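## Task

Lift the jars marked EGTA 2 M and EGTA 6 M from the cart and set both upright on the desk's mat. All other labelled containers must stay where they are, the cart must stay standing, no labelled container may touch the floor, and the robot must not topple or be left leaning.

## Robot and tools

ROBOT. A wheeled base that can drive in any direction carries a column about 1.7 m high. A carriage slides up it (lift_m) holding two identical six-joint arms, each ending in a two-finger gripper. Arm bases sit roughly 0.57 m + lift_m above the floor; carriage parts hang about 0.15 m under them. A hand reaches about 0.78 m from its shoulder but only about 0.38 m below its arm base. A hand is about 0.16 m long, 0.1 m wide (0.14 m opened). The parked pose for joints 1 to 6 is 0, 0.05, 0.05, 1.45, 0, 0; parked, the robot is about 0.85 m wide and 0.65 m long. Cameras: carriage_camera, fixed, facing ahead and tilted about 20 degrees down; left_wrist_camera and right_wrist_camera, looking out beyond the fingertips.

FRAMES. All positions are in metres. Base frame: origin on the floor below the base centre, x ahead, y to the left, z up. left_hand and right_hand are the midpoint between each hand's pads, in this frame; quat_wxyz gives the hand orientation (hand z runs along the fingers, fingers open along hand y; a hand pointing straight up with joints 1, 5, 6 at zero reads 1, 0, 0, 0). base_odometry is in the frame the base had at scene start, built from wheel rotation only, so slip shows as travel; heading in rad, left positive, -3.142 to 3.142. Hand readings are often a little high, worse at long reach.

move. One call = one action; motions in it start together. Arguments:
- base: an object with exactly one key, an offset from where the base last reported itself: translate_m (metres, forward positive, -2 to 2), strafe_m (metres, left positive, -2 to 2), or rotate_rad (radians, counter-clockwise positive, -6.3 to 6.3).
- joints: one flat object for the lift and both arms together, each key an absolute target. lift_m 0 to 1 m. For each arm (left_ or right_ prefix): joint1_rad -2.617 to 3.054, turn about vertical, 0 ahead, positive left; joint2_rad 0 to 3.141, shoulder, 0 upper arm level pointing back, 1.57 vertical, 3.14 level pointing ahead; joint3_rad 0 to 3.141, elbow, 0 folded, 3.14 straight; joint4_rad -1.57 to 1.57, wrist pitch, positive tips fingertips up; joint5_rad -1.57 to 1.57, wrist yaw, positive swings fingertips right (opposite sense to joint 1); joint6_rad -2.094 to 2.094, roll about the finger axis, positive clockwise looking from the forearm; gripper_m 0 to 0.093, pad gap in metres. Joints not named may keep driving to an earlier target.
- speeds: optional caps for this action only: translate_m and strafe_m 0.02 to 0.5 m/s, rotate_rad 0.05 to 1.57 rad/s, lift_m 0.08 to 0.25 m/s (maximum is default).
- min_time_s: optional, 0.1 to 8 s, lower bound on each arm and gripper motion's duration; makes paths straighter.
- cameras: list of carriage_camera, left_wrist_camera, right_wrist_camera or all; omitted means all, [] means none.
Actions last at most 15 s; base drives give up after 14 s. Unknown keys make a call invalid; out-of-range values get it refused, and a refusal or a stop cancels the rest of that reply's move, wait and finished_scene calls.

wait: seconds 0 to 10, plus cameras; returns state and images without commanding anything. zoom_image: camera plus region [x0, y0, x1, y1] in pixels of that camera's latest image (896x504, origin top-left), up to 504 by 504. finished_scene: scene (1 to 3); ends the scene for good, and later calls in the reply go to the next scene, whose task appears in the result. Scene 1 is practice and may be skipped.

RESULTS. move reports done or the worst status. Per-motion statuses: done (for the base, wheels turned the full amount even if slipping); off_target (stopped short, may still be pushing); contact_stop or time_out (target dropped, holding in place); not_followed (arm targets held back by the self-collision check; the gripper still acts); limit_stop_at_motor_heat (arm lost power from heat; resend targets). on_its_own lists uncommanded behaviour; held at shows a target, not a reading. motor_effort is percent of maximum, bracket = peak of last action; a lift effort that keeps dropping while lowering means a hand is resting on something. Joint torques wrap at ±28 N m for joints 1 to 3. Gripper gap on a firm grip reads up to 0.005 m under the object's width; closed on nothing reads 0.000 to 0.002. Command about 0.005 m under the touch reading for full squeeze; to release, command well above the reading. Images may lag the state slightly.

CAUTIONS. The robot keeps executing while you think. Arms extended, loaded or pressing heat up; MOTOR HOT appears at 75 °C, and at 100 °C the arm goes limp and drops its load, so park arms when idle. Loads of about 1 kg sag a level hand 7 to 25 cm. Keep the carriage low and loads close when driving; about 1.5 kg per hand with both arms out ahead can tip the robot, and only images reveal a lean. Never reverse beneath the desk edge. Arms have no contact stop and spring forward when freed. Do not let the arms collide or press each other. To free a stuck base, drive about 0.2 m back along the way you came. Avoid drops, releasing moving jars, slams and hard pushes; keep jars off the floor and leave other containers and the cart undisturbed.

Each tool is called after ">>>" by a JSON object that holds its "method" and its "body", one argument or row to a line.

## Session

>>> {"method": "move", "body": {
  "base": {"rotate_rad": 1.3},
  "cameras": ["carriage_camera"]
}}

Scene clock: 2.83 s.
Joint torques (N m): left_arm=[-0.39 4.21 5.27 -0.25 0.03 -0.04] | right_arm=[0.14 3.37 6.34 -0.21 0.09 0.06]
move: done
base_odometry: x=+0.000 y=+0.000 heading=+1.300
base_status: done
joint_positions: lift_m=+0.300 left_joint1_rad=+0.005 left_joint2_rad=+0.063 left_joint3_rad=+0.036 left_joint4_rad=+1.438 left_joint5_rad=-0.025 left_joint6_rad=-0.026 left_gripper_m=+0.09397 right_joint1_rad=+0.007 right_joint2_rad=+0.030 right_joint3_rad=+0.039 right_joint4_rad=+1.440 right_joint5_rad=-0.019 right_joint6_rad=-0.003 right_gripper_m=+0.09397
joint_status: not commanded
motor_effort: lift_m=+40(41) drive_wheels=+8(20)
left_hand: x=+0.2648 y=+0.3089 z=+1.3071 quat_wxyz=(+0.997, -0.014, +0.080, -0.010) (m; base frame)
right_hand: x=+0.2530 y=-0.3008 z=+1.3087 quat_wxyz=(+0.998, -0.010, +0.061, +0.003) (m; base frame)
pictures: carriage_camera
camera_calibration:
carriage_camera: T_world_to_cam=[[-0.0301167, -0.999264, -0.0237735, 0.0346004], [-0.352417, 0.0328724, -0.935266, 1.25939], [0.935359, -0.0197889, -0.353147, 0.333332], [0, 0, 0, 1]] pos_world=[0.133088, -0.000228057, 1.2964]

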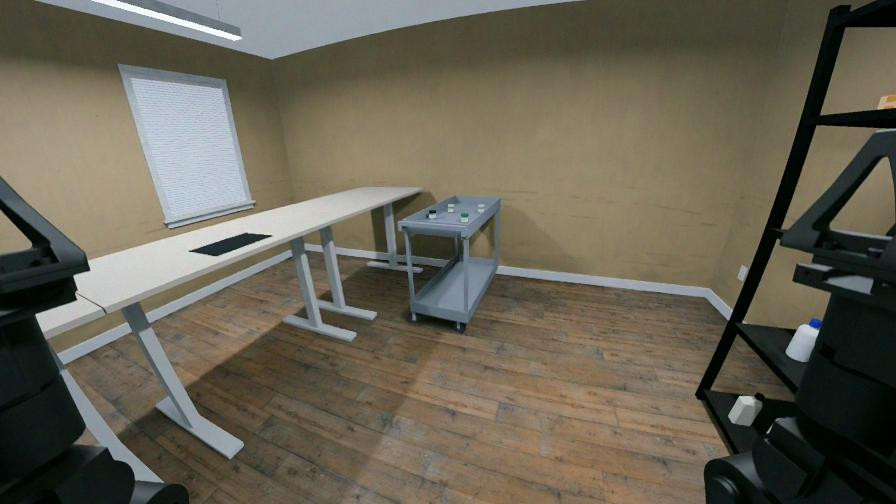

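>>> {"method": "zoom_image", "body": {
  "camera": "carriage_camera",
  "region": [380, 180, 520, 340]
}}

Scaled by 3.150.

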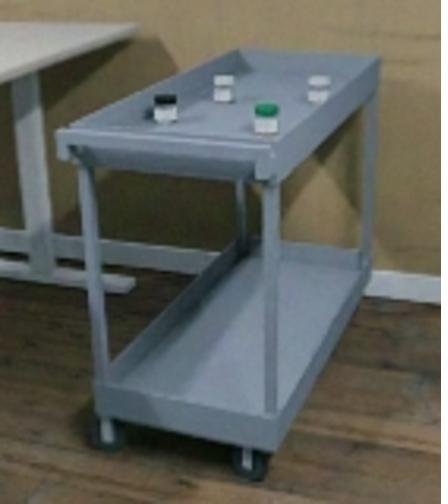

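>>> {"method": "move", "body": {
  "base": {"rotate_rad": -0.45},
  "cameras": []
}}

>>> {"method": "move", "body": {
  "base": {"translate_m": 2.0},
  "cameras": []
}}

>>> {"method": "move", "body": {
  "base": {"rotate_rad": 1.66},
  "joints": {"left_joint1_rad":-0.9,"left_joint2_rad":0.7,"left_joint3_rad":0.7,"left_joint4_rad":-0.2,"lift_m":0.25},
  "cameras": ["carriage_camera","left_wrist_camera"]
}}

Scene clock: 8.27 s.
Joint torques (N m): left_arm=[-0.46 4.21 5.29 -0.25 0.01 -0.04] | right_arm=[0.32 3.36 6.37 -0.22 0.12 0.07]
move: done
base_odometry: x=+0.000 y=+0.000 heading=+0.851
base_status: done
joint_positions: lift_m=+0.300 left_joint1_rad=+0.005 left_joint2_rad=+0.063 left_joint3_rad=+0.036 left_joint4_rad=+1.438 left_joint5_rad=-0.025 left_joint6_rad=-0.026 left_gripper_m=+0.09397 right_joint1_rad=+0.007 right_joint2_rad=+0.030 right_joint3_rad=+0.039 right_joint4_rad=+1.440 right_joint5_rad=-0.019 right_joint6_rad=-0.003 right_gripper_m=+0.09397
joint_status: not commanded
motor_effort: lift_m=+40(40) drive_wheels=-6(11)
left_hand: x=+0.2648 y=+0.3089 z=+1.3071 quat_wxyz=(+0.997, -0.014, +0.080, -0.010) (m; base frame)
right_hand: x=+0.2531 y=-0.3008 z=+1.3087 quat_wxyz=(+0.998, -0.010, +0.061, +0.003) (m; base frame)
pictures: none
No camera images: "cameras" was empty.

Scene clock: 14.57 s.
Joint torques (N m): left_arm=[-0.42 4.25 5.29 -0.26 0.02 -0.04] | right_arm=[0.17 3.36 6.37 -0.23 0.09 0.07]
move: done
base_odometry: x=+1.319 y=+1.503 heading=+0.851
base_status: done
joint_positions: lift_m=+0.300 left_joint1_rad=+0.005 left_joint2_rad=+0.063 left_joint3_rad=+0.036 left_joint4_rad=+1.439 left_joint5_rad=-0.025 left_joint6_rad=-0.026 left_gripper_m=+0.09397 right_joint1_rad=+0.007 right_joint2_rad=+0.030 right_joint3_rad=+0.039 right_joint4_rad=+1.440 right_joint5_rad=-0.019 right_joint6_rad=-0.003 right_gripper_m=+0.09397
joint_status: not commanded
motor_effort: lift_m=+40(41) drive_wheels=+1(20)
left_hand: x=+0.2646 y=+0.3089 z=+1.3072 quat_wxyz=(+0.997, -0.014, +0.079, -0.010) (m; base frame)
right_hand: x=+0.2529 y=-0.3008 z=+1.3087 quat_wxyz=(+0.998, -0.010, +0.061, +0.003) (m; base frame)
pictures: none
No camera images: "cameras" was empty.

Scene clock: 17.73 s.
Joint torques (N m): left_arm=[-1.03 -0.17 9.7 1.92 0.01 -0.04] | right_arm=[0.21 3.36 6.34 -0.21 0.09 0.06]
move: done
base_odometry: x=+1.319 y=+1.503 heading=+2.510
base_status: done
joint_positions: lift_m=+0.250 left_joint1_rad=-0.893 left_joint2_rad=+0.696 left_joint3_rad=+0.662 left_joint4_rad=-0.200 left_joint5_rad=-0.025 left_joint6_rad=-0.026 left_gripper_m=+0.09398 right_joint1_rad=+0.007 right_joint2_rad=+0.030 right_joint3_rad=+0.039 right_joint4_rad=+1.440 right_joint5_rad=-0.019 right_joint6_rad=-0.003 right_gripper_m=+0.09398
joint_status: all done
motor_effort: lift_m=+37(37) drive_wheels=+8(18)
left_hand: x=+0.4161 y=+0.0707 z=+1.1092 quat_wxyz=(+0.560, +0.322, +0.715, -0.266) (m; base frame)
right_hand: x=+0.2530 y=-0.3008 z=+1.2591 quat_wxyz=(+0.998, -0.010, +0.061, +0.003) (m; base frame)
pictures: carriage_camera, left_wrist_camera
camera_calibration:
carriage_camera: T_world_to_cam=[[-0.0301167, -0.999264, -0.0237735, 0.0334197], [-0.352417, 0.0328724, -0.935266, 1.21295], [0.935359, -0.0197889, -0.353147, 0.315794], [0, 0, 0, 1]] pos_world=[0.133088, -0.000228057, 1.24674]
left_wrist_camera: T_world_to_cam=[[-0.772802, -0.634553, 0.0109245, 0.356216], [-0.492336, 0.58856, -0.641251, 0.878408], [0.400478, -0.500938, -0.767254, 0.841836], [0, 0, 0, 1]] pos_world=[0.370619, 0.13075, 1.20529]

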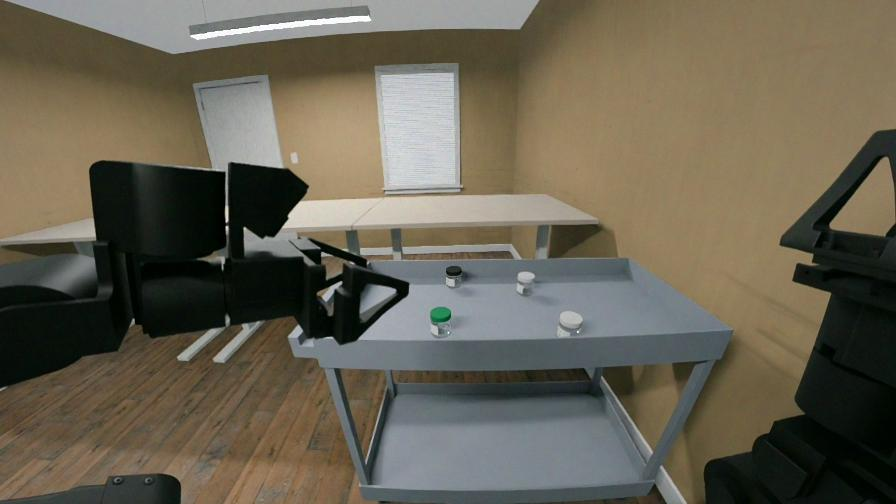

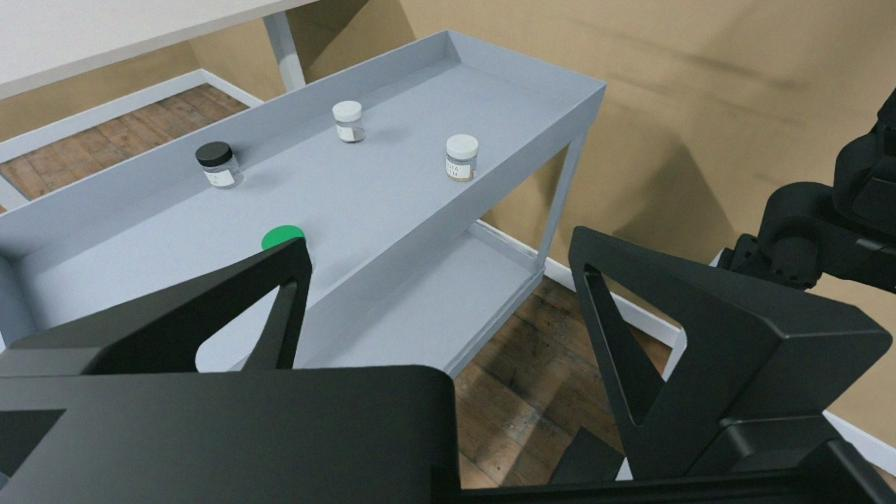

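Superb; read labels.

>>> {"method": "zoom_image", "body": {
  "camera": "left_wrist_camera",
  "region": [435, 125, 495, 185]
}}

>>> {"method": "zoom_image", "body": {
  "camera": "left_wrist_camera",
  "region": [325, 90, 385, 150]
}}

>>> {"method": "zoom_image", "body": {
  "camera": "left_wrist_camera",
  "region": [185, 135, 250, 200]
}}

>>> {"method": "zoom_image", "body": {
  "camera": "carriage_camera",
  "region": [420, 295, 600, 345]
}}

Scaled by 8.400.

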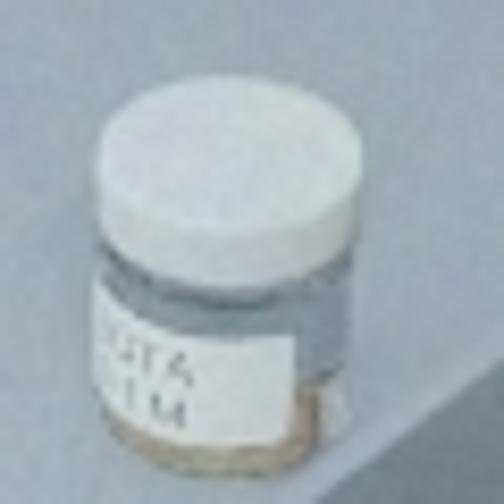

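Scaled by 8.400.

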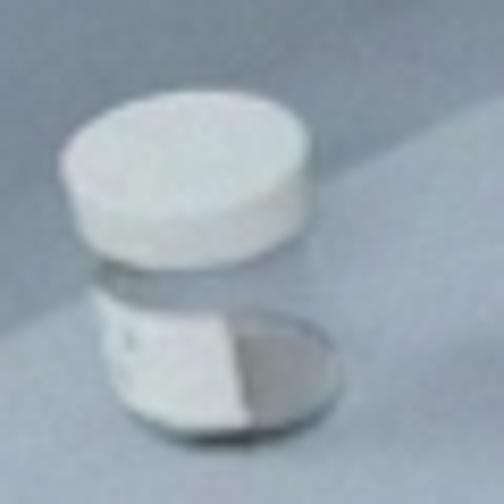

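Scaled by 7.754.

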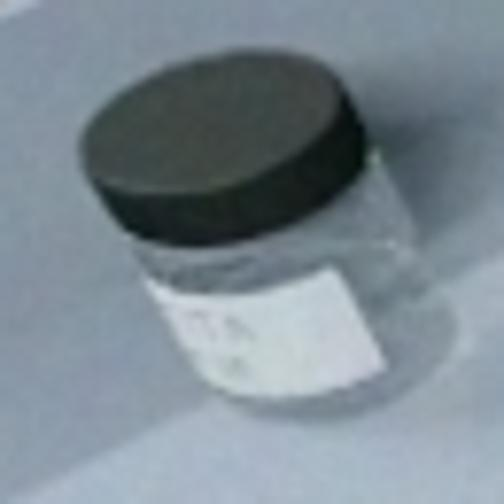

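Scaled by 2.800.

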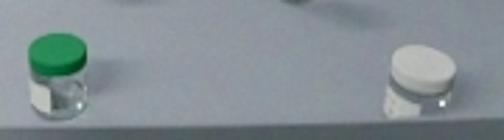

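>>> {"method": "move", "body": {
  "base": {"strafe_m": 0.25},
  "cameras": []
}}

>>> {"method": "move", "body": {
  "base": {"translate_m": 0.22},
  "joints": {"left_joint4_rad":-0.3},
  "cameras": ["carriage_camera","left_wrist_camera"]
}}

>>> {"method": "zoom_image", "body": {
  "camera": "left_wrist_camera",
  "region": [200, 50, 500, 300]
}}

Scene clock: 22.63 s.
Joint torques (N m): left_arm=[-1.11 -0.39 9.72 1.94 0.02 -0.04] | right_arm=[0.09 3.34 6.38 -0.21 0.1 0.06]
move: done
base_odometry: x=+1.172 y=+1.301 heading=+2.511
base_status: done
joint_positions: lift_m=+0.250 left_joint1_rad=-0.894 left_joint2_rad=+0.698 left_joint3_rad=+0.662 left_joint4_rad=-0.202 left_joint5_rad=-0.025 left_joint6_rad=-0.026 left_gripper_m=+0.09398 right_joint1_rad=+0.007 right_joint2_rad=+0.030 right_joint3_rad=+0.039 right_joint4_rad=+1.440 right_joint5_rad=-0.019 right_joint6_rad=-0.003 right_gripper_m=+0.09398
joint_status: not commanded
motor_effort: lift_m=+36(37) drive_wheels=-4(24)
left_hand: x=+0.4161 y=+0.0705 z=+1.1081 quat_wxyz=(+0.559, +0.323, +0.716, -0.266) (m; base frame)
right_hand: x=+0.2530 y=-0.3008 z=+1.2591 quat_wxyz=(+0.998, -0.010, +0.061, +0.002) (m; base frame)
pictures: none
No camera images: "cameras" was empty.

Scene clock: 24.80 s.
Joint torques (N m): left_arm=[-1.07 -0.5 9.59 1.9 0.05 -0.04] | right_arm=[0.24 3.37 6.39 -0.2 0.09 0.06]
move: done
base_odometry: x=+0.994 y=+1.431 heading=+2.512
base_status: done
joint_positions: lift_m=+0.250 left_joint1_rad=-0.894 left_joint2_rad=+0.698 left_joint3_rad=+0.664 left_joint4_rad=-0.299 left_joint5_rad=-0.025 left_joint6_rad=-0.026 left_gripper_m=+0.09398 right_joint1_rad=+0.007 right_joint2_rad=+0.030 right_joint3_rad=+0.039 right_joint4_rad=+1.439 right_joint5_rad=-0.019 right_joint6_rad=-0.003 right_gripper_m=+0.09398
joint_status: all done
motor_effort: lift_m=+35(37) drive_wheels=-2(17)
left_hand: x=+0.4118 y=+0.0756 z=+1.0858 quat_wxyz=(+0.524, +0.336, +0.742, -0.248) (m; base frame)
right_hand: x=+0.2532 y=-0.3008 z=+1.2590 quat_wxyz=(+0.998, -0.010, +0.061, +0.002) (m; base frame)
pictures: carriage_camera, left_wrist_camera
camera_calibration:
carriage_camera: T_world_to_cam=[[-0.0301167, -0.999264, -0.0237735, 0.0334197], [-0.352417, 0.0328724, -0.935266, 1.21295], [0.935359, -0.0197889, -0.353147, 0.315794], [0, 0, 0, 1]] pos_world=[0.133088, -0.000228057, 1.24674]
left_wrist_camera: T_world_to_cam=[[-0.772634, -0.634775, 0.00989037, 0.357379], [-0.529567, 0.635828, -0.5615, 0.783596], [0.350137, -0.439071, -0.827418, 0.909431], [0, 0, 0, 1]] pos_world=[0.372664, 0.127928, 1.18893]

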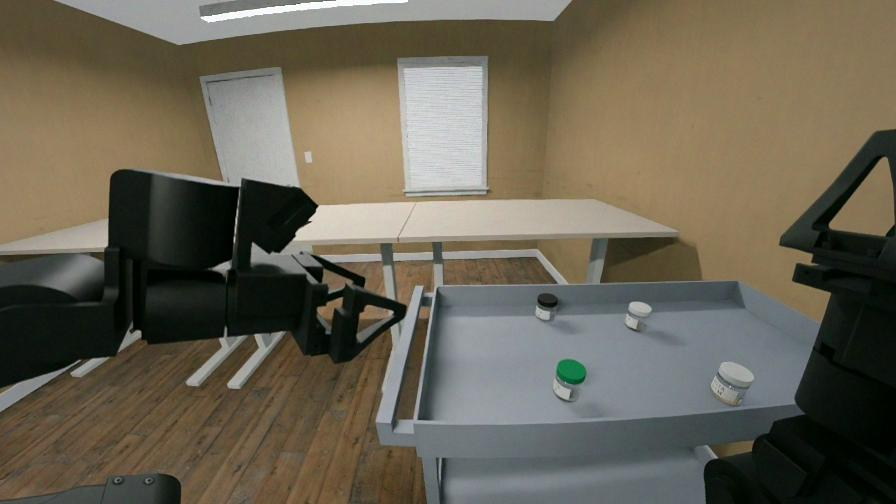

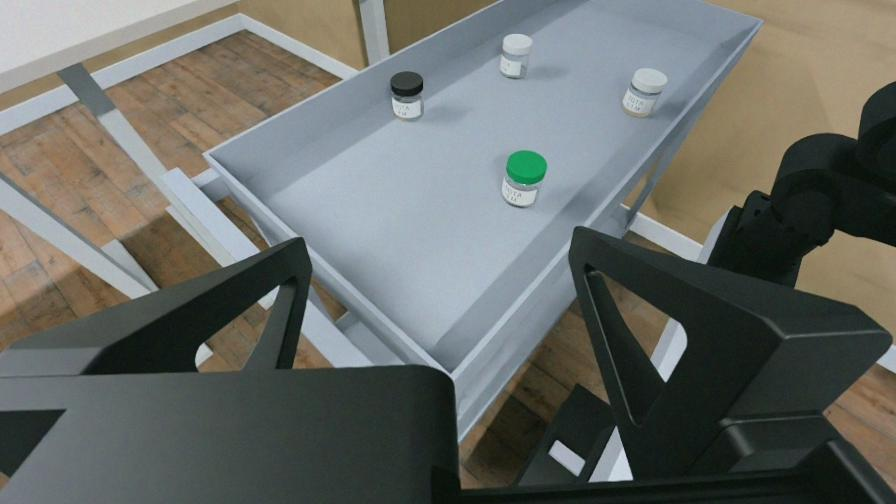

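Scaled by 1.680.

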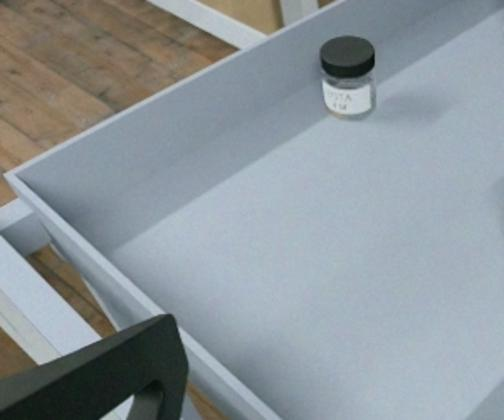

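>>> {"method": "zoom_image", "body": {
  "camera": "left_wrist_camera",
  "region": [385, 65, 430, 125]
}}

>>> {"method": "zoom_image", "body": {
  "camera": "left_wrist_camera",
  "region": [490, 25, 540, 85]
}}

>>> {"method": "zoom_image", "body": {
  "camera": "left_wrist_camera",
  "region": [495, 145, 555, 215]
}}

>>> {"method": "zoom_image", "body": {
  "camera": "left_wrist_camera",
  "region": [615, 60, 675, 120]
}}

Scaled by 8.400.

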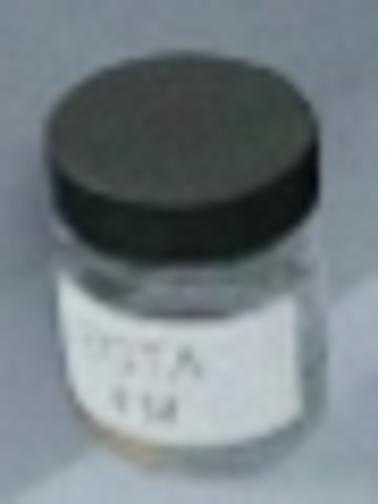

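Scaled by 8.400.

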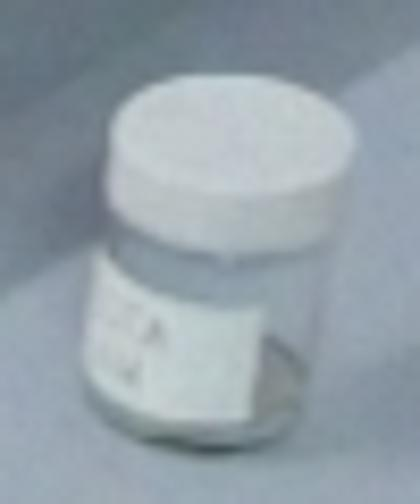

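Scaled by 7.200.

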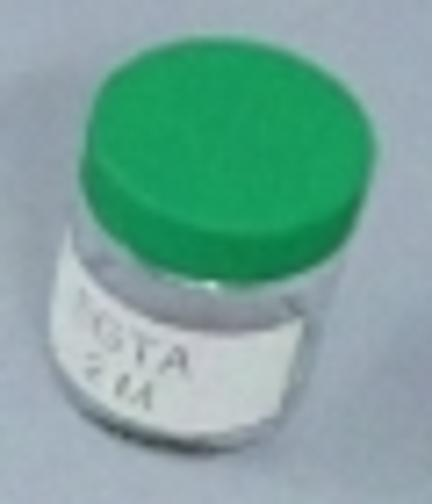

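Scaled by 8.400.

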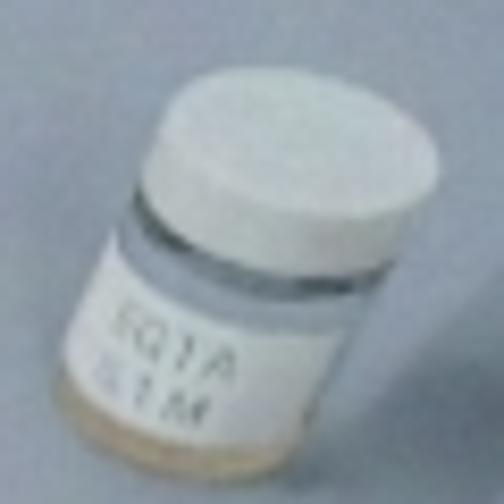

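>>> {"method": "move", "body": {
  "joints": {"left_joint1_rad":-0.9,"left_joint2_rad":1.4,"left_joint3_rad":1.4,"left_joint4_rad":-0.35},
  "cameras": ["left_wrist_camera"]
}}

Scene clock: 30.70 s.
Joint torques (N m): left_arm=[-0.96 -6.39 9.7 1.89 0.01 -0.04] | right_arm=[0.25 3.34 6.34 -0.2 0.09 0.06]
move: done
base_odometry: x=+0.994 y=+1.431 heading=+2.512
base_status: not commanded
joint_positions: lift_m=+0.250 left_joint1_rad=-0.894 left_joint2_rad=+1.397 left_joint3_rad=+1.362 left_joint4_rad=-0.346 left_joint5_rad=-0.025 left_joint6_rad=-0.026 left_gripper_m=+0.09398 right_joint1_rad=+0.007 right_joint2_rad=+0.030 right_joint3_rad=+0.039 right_joint4_rad=+1.439 right_joint5_rad=-0.019 right_joint6_rad=-0.003 right_gripper_m=+0.09398
joint_status: all done
motor_effort: lift_m=+36(37) drive_wheels=-2(2)
left_hand: x=+0.5074 y=-0.0433 z=+1.1652 quat_wxyz=(+0.507, +0.342, +0.754, -0.240) (m; base frame)
right_hand: x=+0.2532 y=-0.3008 z=+1.2590 quat_wxyz=(+0.998, -0.010, +0.061, +0.002) (m; base frame)
pictures: left_wrist_camera
camera_calibration:
left_wrist_camera: T_world_to_cam=[[-0.772349, -0.63513, 0.00936583, 0.355387], [-0.545618, 0.655804, -0.52175, 0.917142], [0.325237, -0.408083, -0.853047, 0.933298], [0, 0, 0, 1]] pos_world=[0.471349, 0.00511501, 1.27134]

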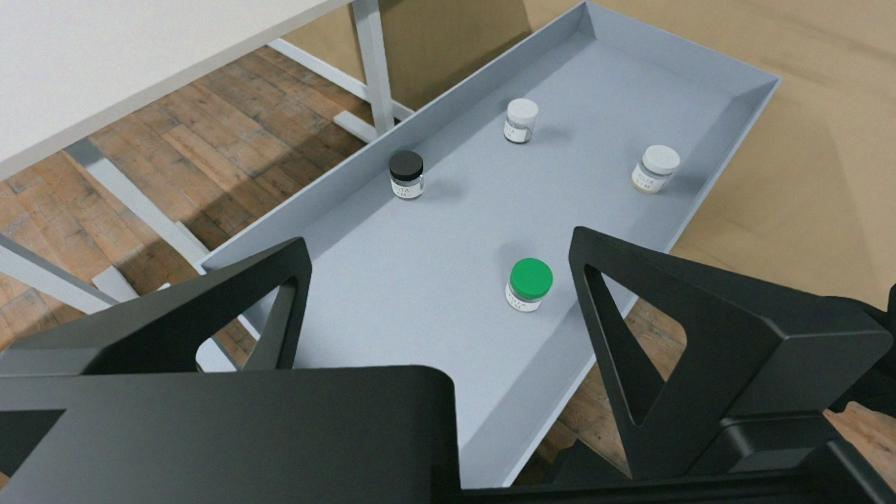

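>>> {"method": "zoom_image", "body": {
  "camera": "left_wrist_camera",
  "region": [380, 160, 436, 210]
}}

>>> {"method": "zoom_image", "body": {
  "camera": "left_wrist_camera",
  "region": [494, 104, 550, 154]
}}

Scaled by 9.000.

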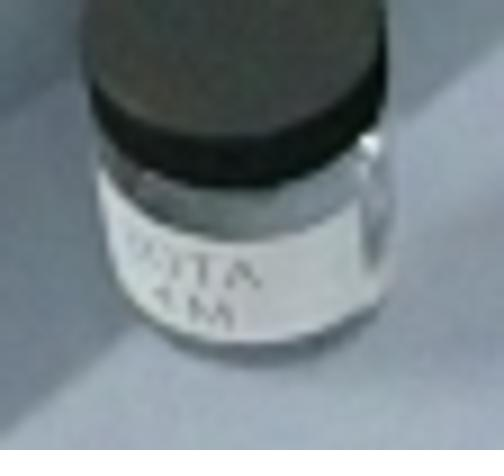

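Scaled by 9.000.

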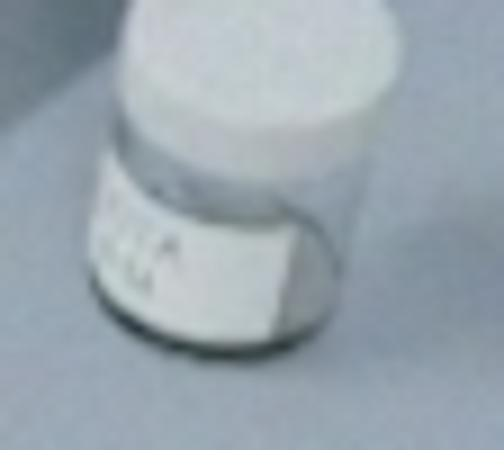

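>>> {"method": "move", "body": {
  "base": {"strafe_m":-0.2},
  "joints": {"lift_m":0.4,"right_joint1_rad":0,"right_joint2_rad":1.2,"right_joint3_rad":1.2,"right_joint4_rad":-1.54,"right_gripper_m":0.09,"left_gripper_m":0.09,"left_joint1_rad":-0.5,"left_joint2_rad":1.3,"left_joint3_rad":1.3,"left_joint4_rad":-1.54,"right_joint5_rad":0,"right_joint6_rad":0},
  "cameras": []
}}

>>> {"method": "move", "body": {
  "joints": {"lift_m":0.34,"right_joint1_rad":0.01,"right_joint2_rad":2.59,"right_joint3_rad":2.58,"left_joint1_rad":-0.85,"left_joint2_rad":2.337,"left_joint3_rad":2.327},
  "cameras": ["left_wrist_camera","right_wrist_camera"]
}}

Scene clock: 36.00 s.
Joint torques (N m): left_arm=[0.12 -6.17 4.42 0.27 0.01 -0.04] | right_arm=[-0.36 -2.24 8.43 0.38 0.23 0.1]
move: done
base_odometry: x=+1.112 y=+1.592 heading=+2.512
base_status: done
joint_positions: lift_m=+0.400 left_joint1_rad=-0.507 left_joint2_rad=+1.320 left_joint3_rad=+1.311 left_joint4_rad=-1.531 left_joint5_rad=-0.025 left_joint6_rad=-0.026 left_gripper_m=+0.09006 right_joint1_rad=+0.005 right_joint2_rad=+1.193 right_joint3_rad=+1.177 right_joint4_rad=-1.527 right_joint5_rad=-0.015 right_joint6_rad=-0.003 right_gripper_m=+0.09012
joint_status: all done
motor_effort: lift_m=+42(51) drive_wheels=+0(17)
left_hand: x=+0.4061 y=+0.2075 z=+1.1623 quat_wxyz=(+0.018, +0.238, +0.971, +0.008) (m; base frame)
right_hand: x=+0.3980 y=-0.3010 z=+1.1502 quat_wxyz=(+0.014, -0.004, +1.000, +0.007) (m; base frame)
pictures: none
No camera images: "cameras" was empty.

Scene clock: 37.70 s.
Joint torques (N m): left_arm=[-0.7 -13.61 7.86 0.2 0.01 -0.04] | right_arm=[0.7 -12.26 8.39 0.36 0.23 0.09]
move: done
base_odometry: x=+1.112 y=+1.592 heading=+2.512
base_status: not commanded
joint_positions: lift_m=+0.340 left_joint1_rad=-0.849 left_joint2_rad=+2.332 left_joint3_rad=+2.296 left_joint4_rad=-1.531 left_joint5_rad=-0.025 left_joint6_rad=-0.026 left_gripper_m=+0.09006 right_joint1_rad=+0.005 right_joint2_rad=+2.579 right_joint3_rad=+2.558 right_joint4_rad=-1.529 right_joint5_rad=-0.015 right_joint6_rad=-0.003 right_gripper_m=+0.09012
joint_status: all done
motor_effort: lift_m=+36(37) drive_wheels=+4(4)
left_hand: x=+0.5233 y=-0.0304 z=+1.0313 quat_wxyz=(+0.007, +0.400, +0.917, +0.011) (m; base frame)
right_hand: x=+0.7172 y=-0.2993 z=+0.9848 quat_wxyz=(+0.011, -0.004, +1.000, +0.007) (m; base frame)
pictures: left_wrist_camera, right_wrist_camera
camera_calibration:
left_wrist_camera: T_world_to_cam=[[-0.741665, -0.670731, -0.00736291, 0.377238], [-0.54216, 0.592961, 0.595365, -0.308278], [-0.394963, 0.445553, -0.803422, 1.17083], [0, 0, 0, 1]] pos_world=[0.575082, -0.0858437, 1.12699]
right_wrist_camera: T_world_to_cam=[[-0.0574803, -0.998333, -0.00515398, -0.248449], [-0.841608, 0.0456783, 0.538154, 0.0941323], [-0.537022, 0.0352709, -0.842831, 1.34872], [0, 0, 0, 1]] pos_world=[0.789234, -0.299906, 1.0848]

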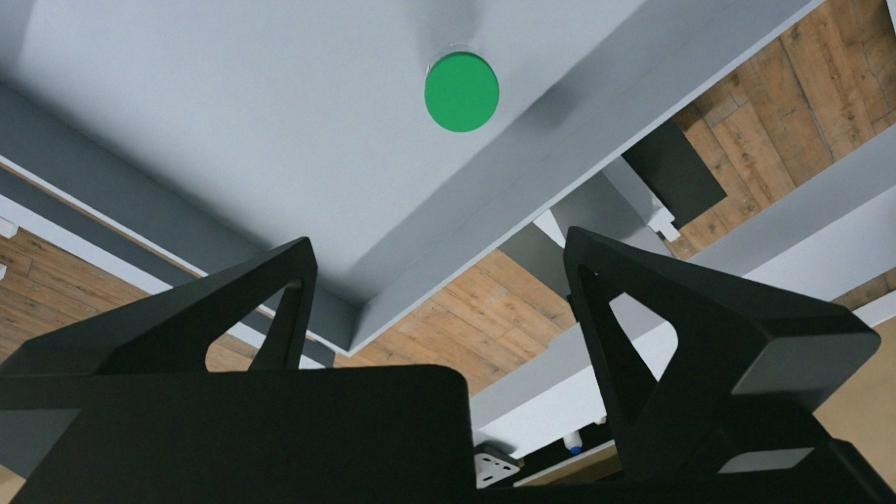

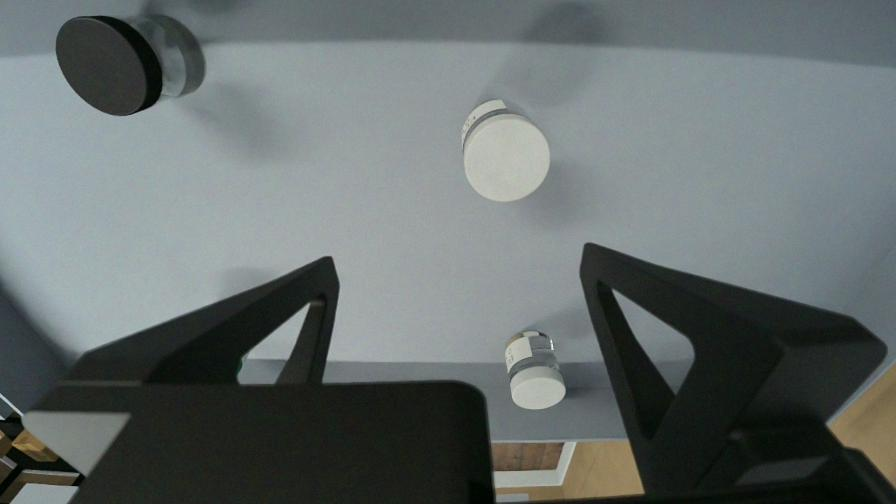

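>>> {"method": "move", "body": {
  "joints": {"lift_m":0.27,"right_joint1_rad":-0.053,"left_joint1_rad":-0.852,"left_joint2_rad":2.385,"left_joint3_rad":2.23,"left_joint4_rad":-1.39},
  "cameras": ["left_wrist_camera","right_wrist_camera"]
}}

Scene clock: 40.17 s.
Joint torques (N m): left_arm=[-0.76 -16.76 5.53 0.37 0.01 -0.04] | right_arm=[0.66 -13.18 7.56 0.38 0.19 0.09]
move: done
base_odometry: x=+1.112 y=+1.592 heading=+2.512
base_status: not commanded
joint_positions: lift_m=+0.270 left_joint1_rad=-0.849 left_joint2_rad=+2.406 left_joint3_rad=+2.229 left_joint4_rad=-1.404 left_joint5_rad=-0.025 left_joint6_rad=-0.026 left_gripper_m=+0.09006 right_joint1_rad=-0.057 right_joint2_rad=+2.589 right_joint3_rad=+2.568 right_joint4_rad=-1.532 right_joint5_rad=-0.011 right_joint6_rad=-0.003 right_gripper_m=+0.09012
joint_status: all done
motor_effort: lift_m=+38(38) drive_wheels=+1(5)
left_hand: x=+0.5330 y=-0.0415 z=+0.9118 quat_wxyz=(+0.000, +0.400, +0.917, +0.014) (m; base frame)
right_hand: x=+0.7169 y=-0.3309 z=+0.9123 quat_wxyz=(+0.009, +0.027, +1.000, +0.005) (m; base frame)
pictures: left_wrist_camera, right_wrist_camera
camera_calibration:
left_wrist_camera: T_world_to_cam=[[-0.741738, -0.670647, -0.00755437, 0.376386], [-0.536246, 0.586249, 0.60725, -0.239611], [-0.402822, 0.454471, -0.794475, 1.08003], [0, 0, 0, 1]] pos_world=[0.585749, -0.0979496, 1.00641]
right_wrist_camera: T_world_to_cam=[[-0.119864, -0.992789, -0.00148931, -0.237121], [-0.834937, 0.0999935, 0.541185, 0.144806], [-0.537134, 0.0661119, -0.840902, 1.29718], [0, 0, 0, 1]] pos_world=[0.78924, -0.335649, 1.01208]

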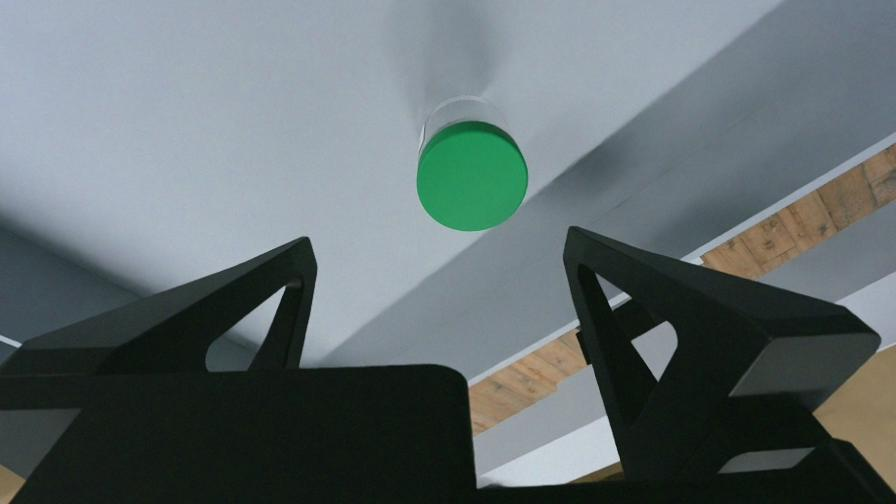

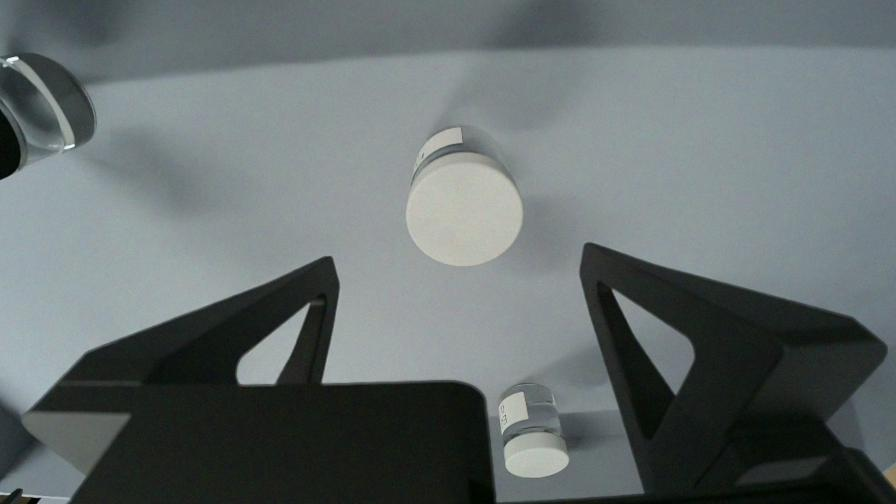

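>>> {"method": "move", "body": {
  "joints": {"left_joint1_rad":-0.874,"left_joint2_rad":2.41,"left_joint3_rad":2.255},
  "cameras": []
}}

>>> {"method": "move", "body": {
  "joints": {"lift_m":0.191},
  "cameras": ["left_wrist_camera","right_wrist_camera"]
}}

Scene clock: 41.63 s.
Joint torques (N m): left_arm=[-0.61 -14.34 7.62 0.38 0.01 -0.04] | right_arm=[0.62 -13.18 7.56 0.39 0.19 0.1]
move: done
base_odometry: x=+1.112 y=+1.592 heading=+2.512
base_status: not commanded
joint_positions: lift_m=+0.270 left_joint1_rad=-0.872 left_joint2_rad=+2.406 left_joint3_rad=+2.229 left_joint4_rad=-1.402 left_joint5_rad=-0.025 left_joint6_rad=-0.026 left_gripper_m=+0.09006 right_joint1_rad=-0.057 right_joint2_rad=+2.589 right_joint3_rad=+2.568 right_joint4_rad=-1.532 right_joint5_rad=-0.011 right_joint6_rad=-0.003 right_gripper_m=+0.09012
joint_status: all done
motor_effort: lift_m=+37(38) drive_wheels=+4(4)
left_hand: x=+0.5251 y=-0.0491 z=+0.9118 quat_wxyz=(+0.002, +0.410, +0.912, +0.013) (m; base frame)
right_hand: x=+0.7169 y=-0.3309 z=+0.9123 quat_wxyz=(+0.009, +0.027, +1.000, +0.005) (m; base frame)
pictures: none
No camera images: "cameras" was empty.

Scene clock: 42.50 s.
Joint torques (N m): left_arm=[-0.5 -15.06 7.27 0.34 0.06 -0.04] | right_arm=[0.7 -13.2 7.39 0.41 0.19 0.09]
move: done
base_odometry: x=+1.112 y=+1.592 heading=+2.512
base_status: not commanded
joint_positions: lift_m=+0.191 left_joint1_rad=-0.872 left_joint2_rad=+2.414 left_joint3_rad=+2.233 left_joint4_rad=-1.399 left_joint5_rad=-0.025 left_joint6_rad=-0.026 left_gripper_m=+0.09006 right_joint1_rad=-0.057 right_joint2_rad=+2.589 right_joint3_rad=+2.570 right_joint4_rad=-1.533 right_joint5_rad=-0.011 right_joint6_rad=-0.003 right_gripper_m=+0.09012
joint_status: all done
motor_effort: lift_m=+36(37) drive_wheels=+1(4)
left_hand: x=+0.5261 y=-0.0503 z=+0.8308 quat_wxyz=(+0.002, +0.410, +0.912, +0.013) (m; base frame)
right_hand: x=+0.7171 y=-0.3309 z=+0.8337 quat_wxyz=(+0.009, +0.027, +1.000, +0.005) (m; base frame)
pictures: left_wrist_camera, right_wrist_camera
camera_calibration:
left_wrist_camera: T_world_to_cam=[[-0.757376, -0.652936, -0.00751523, 0.373792], [-0.523421, 0.600183, 0.604823, -0.19298], [-0.3904, 0.462012, -0.796325, 1.01226], [0, 0, 0, 1]] pos_world=[0.577278, -0.107792, 0.925618]
right_wrist_camera: T_world_to_cam=[[-0.119862, -0.992789, -0.0015371, -0.237189], [-0.835349, 0.100017, 0.540545, 0.188326], [-0.536493, 0.066075, -0.841314, 1.23102], [0, 0, 0, 1]] pos_world=[0.78932, -0.335654, 0.933507]

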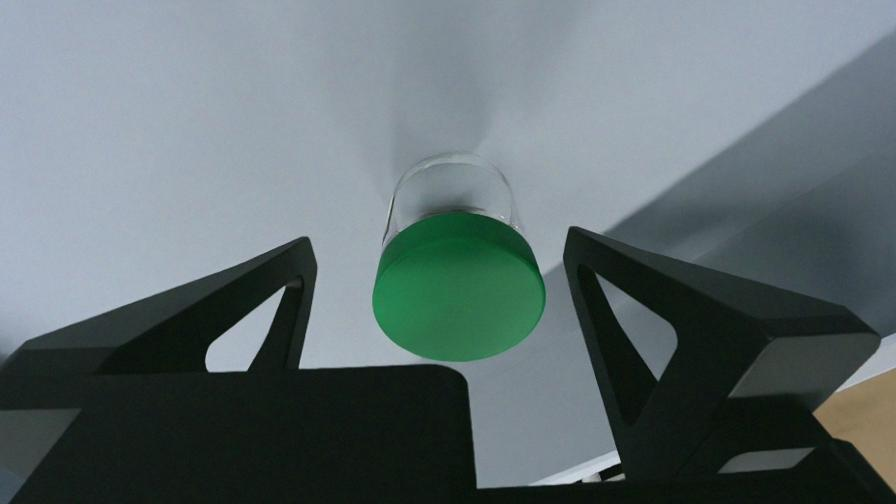

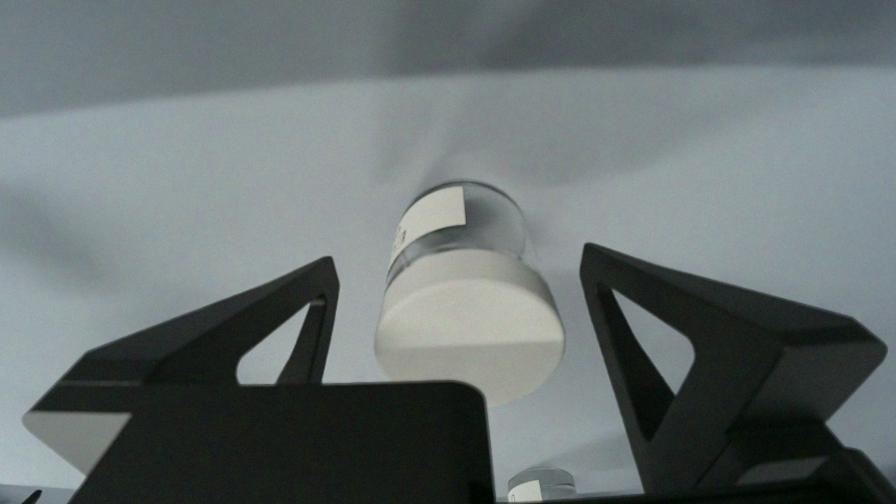

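>>> {"method": "move", "body": {
  "joints": {"left_joint1_rad":-0.888,"left_joint2_rad":2.45,"left_joint3_rad":2.3,"left_joint4_rad":-1.39},
  "cameras": ["left_wrist_camera"]
}}

>>> {"method": "move", "body": {
  "joints": {"left_gripper_m":0.042,"right_gripper_m":0.042},
  "min_time_s": 1.5,
  "cameras": ["left_wrist_camera","right_wrist_camera"]
}}

Scene clock: 47.93 s.
Joint torques (N m): left_arm=[-0.83 -14.01 8.09 0.35 0.02 -0.04] | right_arm=[0.68 -13.26 7.36 0.4 0.19 0.09]
move: done
base_odometry: x=+1.112 y=+1.592 heading=+2.512
base_status: not commanded
joint_positions: lift_m=+0.191 left_joint1_rad=-0.883 left_joint2_rad=+2.439 left_joint3_rad=+2.268 left_joint4_rad=-1.397 left_joint5_rad=-0.025 left_joint6_rad=-0.026 left_gripper_m=+0.09006 right_joint1_rad=-0.057 right_joint2_rad=+2.589 right_joint3_rad=+2.570 right_joint4_rad=-1.533 right_joint5_rad=-0.011 right_joint6_rad=-0.003 right_gripper_m=+0.09012
joint_status: all done
motor_effort: lift_m=+37(37) drive_wheels=+4(4)
left_hand: x=+0.5264 y=-0.0588 z=+0.8277 quat_wxyz=(+0.006, +0.415, +0.910, +0.011) (m; base frame)
right_hand: x=+0.7171 y=-0.3309 z=+0.8337 quat_wxyz=(+0.009, +0.027, +1.000, +0.005) (m; base frame)
pictures: left_wrist_camera
camera_calibration:
left_wrist_camera: T_world_to_cam=[[-0.764508, -0.644572, -0.00739247, 0.372588], [-0.520387, 0.610366, 0.597202, -0.180544], [-0.380428, 0.460412, -0.802057, 1.01328], [0, 0, 0, 1]] pos_world=[0.576372, -0.116167, 0.923282]

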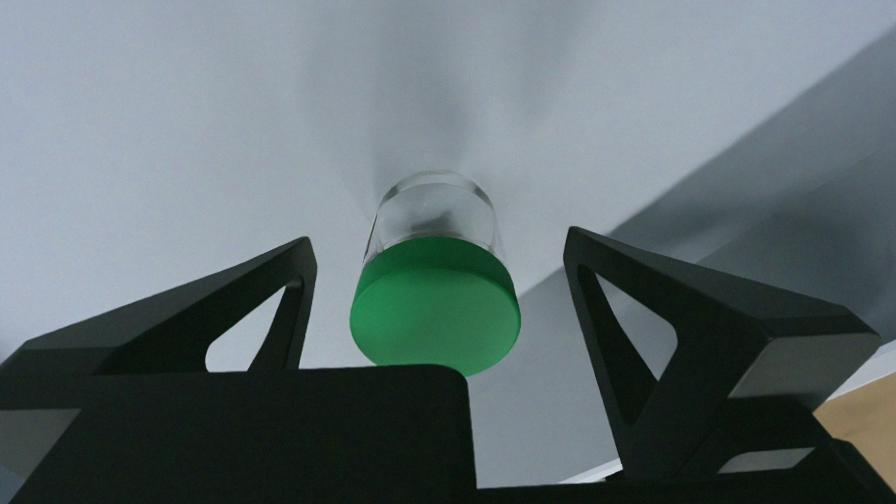

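Scene clock: 49.73 s.
Joint torques (N m): left_arm=[-0.83 -13.93 8.12 0.35 0.01 -0.04] | right_arm=[0.68 -13.26 7.38 0.39 0.18 0.1]
move: off_target
base_odometry: x=+1.112 y=+1.592 heading=+2.512
base_status: not commanded
joint_positions: lift_m=+0.191 left_joint1_rad=-0.883 left_joint2_rad=+2.439 left_joint3_rad=+2.268 left_joint4_rad=-1.397 left_joint5_rad=-0.025 left_joint6_rad=-0.026 left_gripper_m=+0.05273 right_joint1_rad=-0.057 right_joint2_rad=+2.589 right_joint3_rad=+2.570 right_joint4_rad=-1.533 right_joint5_rad=-0.011 right_joint6_rad=-0.003 right_gripper_m=+0.05420
joint_status: left_gripper_m off_target (ended at +0.05276, target +0.04200); right_gripper_m off_target (ended at +0.05422, target +0.04200)
motor_effort: lift_m=+37(37) drive_wheels=+4(4)
left_hand: x=+0.5264 y=-0.0588 z=+0.8277 quat_wxyz=(+0.006, +0.415, +0.910, +0.011) (m; base frame)
right_hand: x=+0.7171 y=-0.3310 z=+0.8337 quat_wxyz=(+0.009, +0.027, +1.000, +0.005) (m; base frame)
pictures: left_wrist_camera, right_wrist_camera
camera_calibration:
left_wrist_camera: T_world_to_cam=[[-0.764508, -0.644572, -0.00739247, 0.372588], [-0.520387, 0.610366, 0.597202, -0.180544], [-0.380428, 0.460412, -0.802057, 1.01328], [0, 0, 0, 1]] pos_world=[0.576372, -0.116167, 0.923282]
right_wrist_camera: T_world_to_cam=[[-0.119869, -0.992789, -0.00115643, -0.237567], [-0.835336, 0.100229, 0.540525, 0.188408], [-0.536511, 0.0657583, -0.841327, 1.23094], [0, 0, 0, 1]] pos_world=[0.789318, -0.335682, 0.933507]

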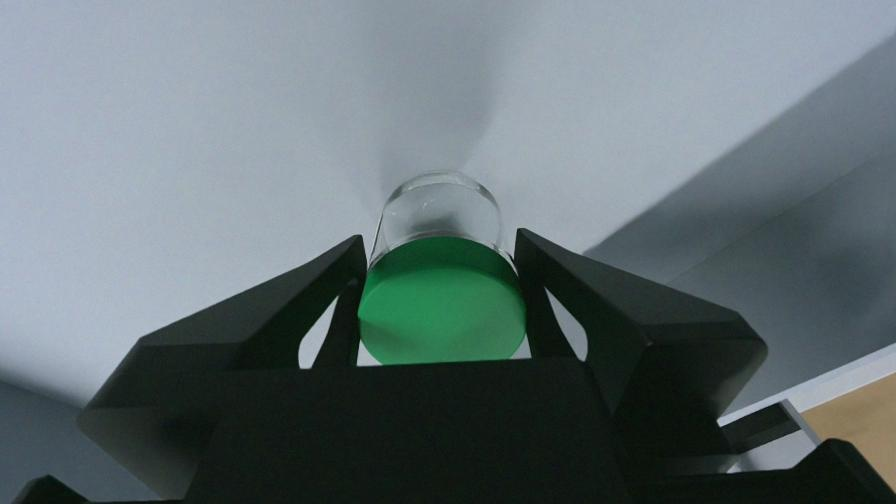

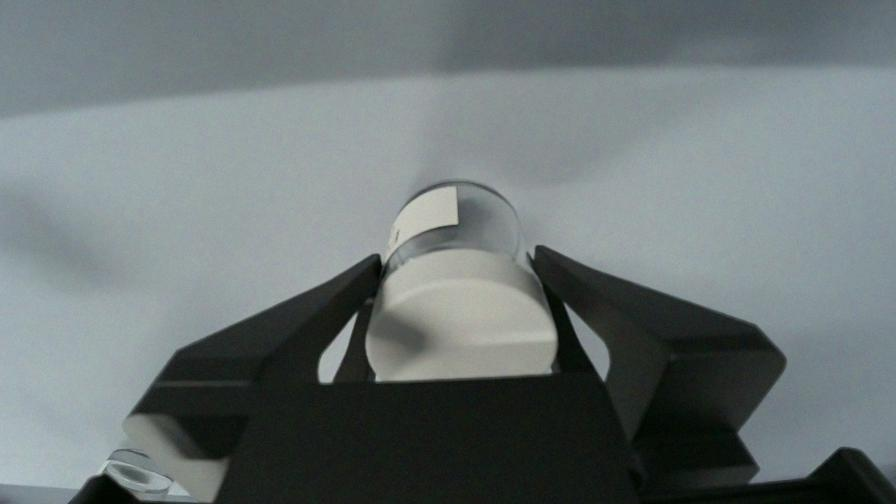

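Lift, then retract while backing out.

>>> {"method": "move", "body": {
  "joints": {"lift_m":0.42},
  "cameras": []
}}

>>> {"method": "move", "body": {
  "joints": {"left_joint1_rad":0,"left_joint2_rad":1.2,"left_joint3_rad":1.2,"left_joint4_rad":-1.54,"right_joint1_rad":0,"right_joint2_rad":1.2,"right_joint3_rad":1.2},
  "min_time_s": 1.5,
  "base": {"translate_m":-0.12},
  "cameras": ["carriage_camera","left_wrist_camera","right_wrist_camera"]
}}

Scene clock: 51.83 s.
Joint torques (N m): left_arm=[-0.79 -16.02 7.21 0.31 0.01 -0.04] | right_arm=[0.69 -13.59 7.15 0.38 0.19 0.09]
move: done
base_odometry: x=+1.112 y=+1.592 heading=+2.512
base_status: not commanded
joint_positions: lift_m=+0.420 left_joint1_rad=-0.883 left_joint2_rad=+2.460 left_joint3_rad=+2.276 left_joint4_rad=-1.396 left_joint5_rad=-0.025 left_joint6_rad=-0.026 left_gripper_m=+0.05273 right_joint1_rad=-0.057 right_joint2_rad=+2.592 right_joint3_rad=+2.570 right_joint4_rad=-1.534 right_joint5_rad=-0.011 right_joint6_rad=-0.003 right_gripper_m=+0.05420
joint_status: all done
motor_effort: lift_m=+42(51) drive_wheels=+4(4)
left_hand: x=+0.5272 y=-0.0597 z=+1.0493 quat_wxyz=(+0.002, +0.415, +0.910, +0.013) (m; base frame)
right_hand: x=+0.7168 y=-0.3309 z=+1.0610 quat_wxyz=(+0.007, +0.027, +1.000, +0.005) (m; base frame)
pictures: none
No camera images: "cameras" was empty.

Scene clock: 53.63 s.
Joint torques (N m): left_arm=[0.18 -4.55 4.51 0.34 0.03 -0.04] | right_arm=[0.8 -4.05 5.96 0.64 0.19 0.09]
move: done
base_odometry: x=+1.209 y=+1.522 heading=+2.512
base_status: done
joint_positions: lift_m=+0.420 left_joint1_rad=-0.007 left_joint2_rad=+1.213 left_joint3_rad=+1.211 left_joint4_rad=-1.540 left_joint5_rad=-0.028 left_joint6_rad=-0.026 left_gripper_m=+0.05273 right_joint1_rad=-0.006 right_joint2_rad=+1.212 right_joint3_rad=+1.205 right_joint4_rad=-1.553 right_joint5_rad=-0.011 right_joint6_rad=-0.003 right_gripper_m=+0.05420
joint_status: all done
motor_effort: lift_m=+42(42) drive_wheels=+0(17)
left_hand: x=+0.4023 y=+0.3079 z=+1.1753 quat_wxyz=(+0.014, -0.010, +1.000, +0.014) (m; base frame)
right_hand: x=+0.3980 y=-0.3036 z=+1.1740 quat_wxyz=(+0.006, +0.002, +1.000, +0.005) (m; base frame)
pictures: carriage_camera, left_wrist_camera, right_wrist_camera
camera_calibration:
carriage_camera: T_world_to_cam=[[-0.0301167, -0.999264, -0.0237735, 0.0374496], [-0.352417, 0.0328724, -0.935266, 1.37148], [0.935359, -0.0197889, -0.353147, 0.375656], [0, 0, 0, 1]] pos_world=[0.133088, -0.000228057, 1.41625]
left_wrist_camera: T_world_to_cam=[[0.00619708, -0.999937, -0.00933288, 0.318285], [-0.817706, -0.0104395, 0.575541, -0.34035], [-0.575603, 0.00406487, -0.81772, 1.31338], [0, 0, 0, 1]] pos_world=[0.475708, 0.309373, 1.27284]
right_wrist_camera: T_world_to_cam=[[-0.0689921, -0.997617, -0.000726326, -0.270496], [-0.835635, 0.0573922, 0.546278, -0.284484], [-0.544935, 0.0382958, -0.837603, 1.33493], [0, 0, 0, 1]] pos_world=[0.471062, -0.304646, 1.27335]

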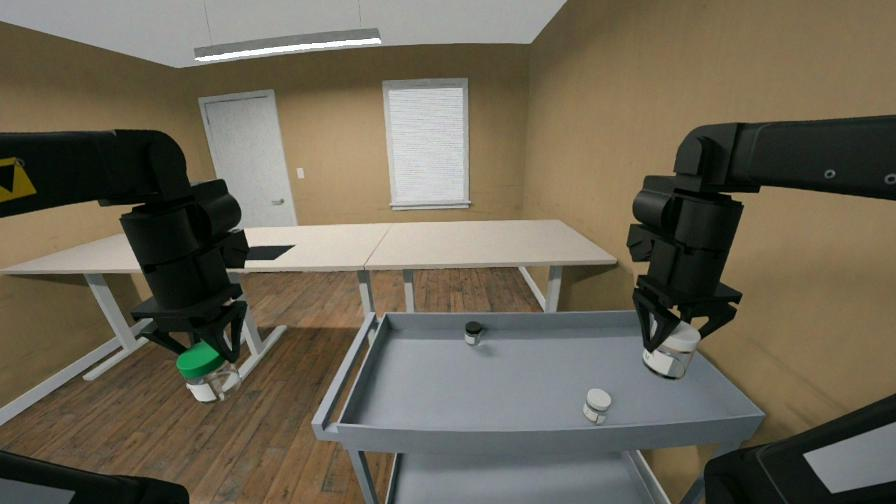

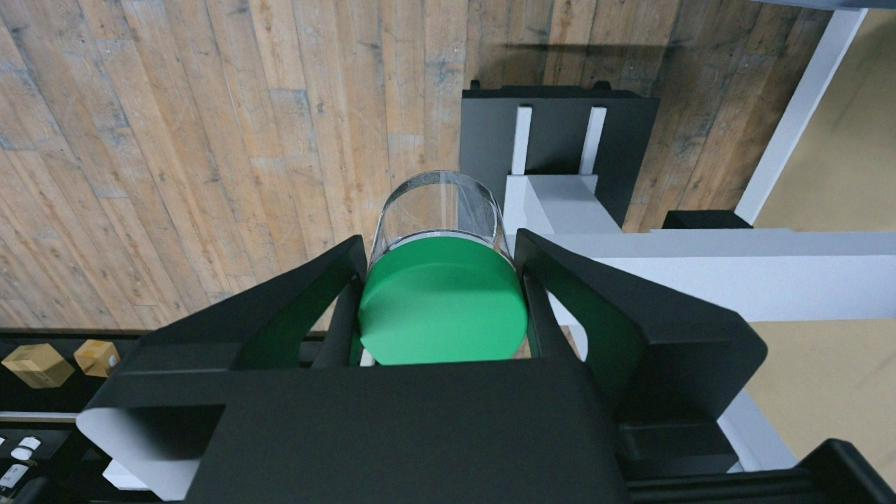

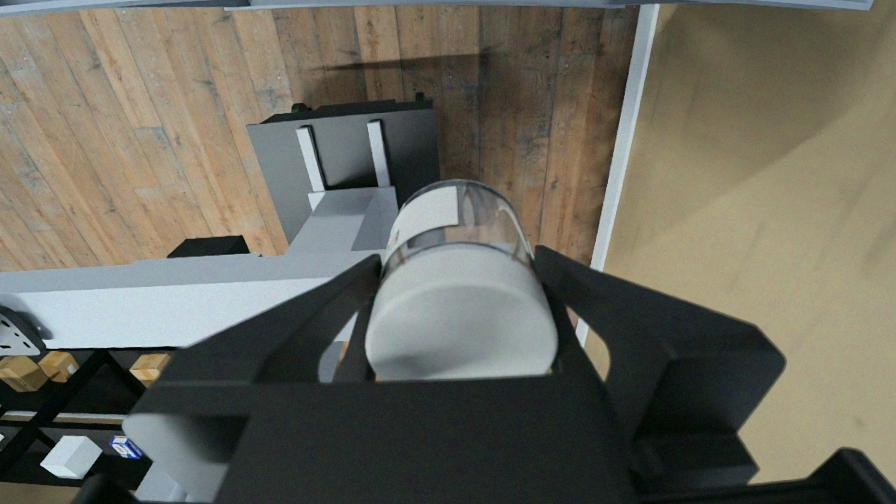

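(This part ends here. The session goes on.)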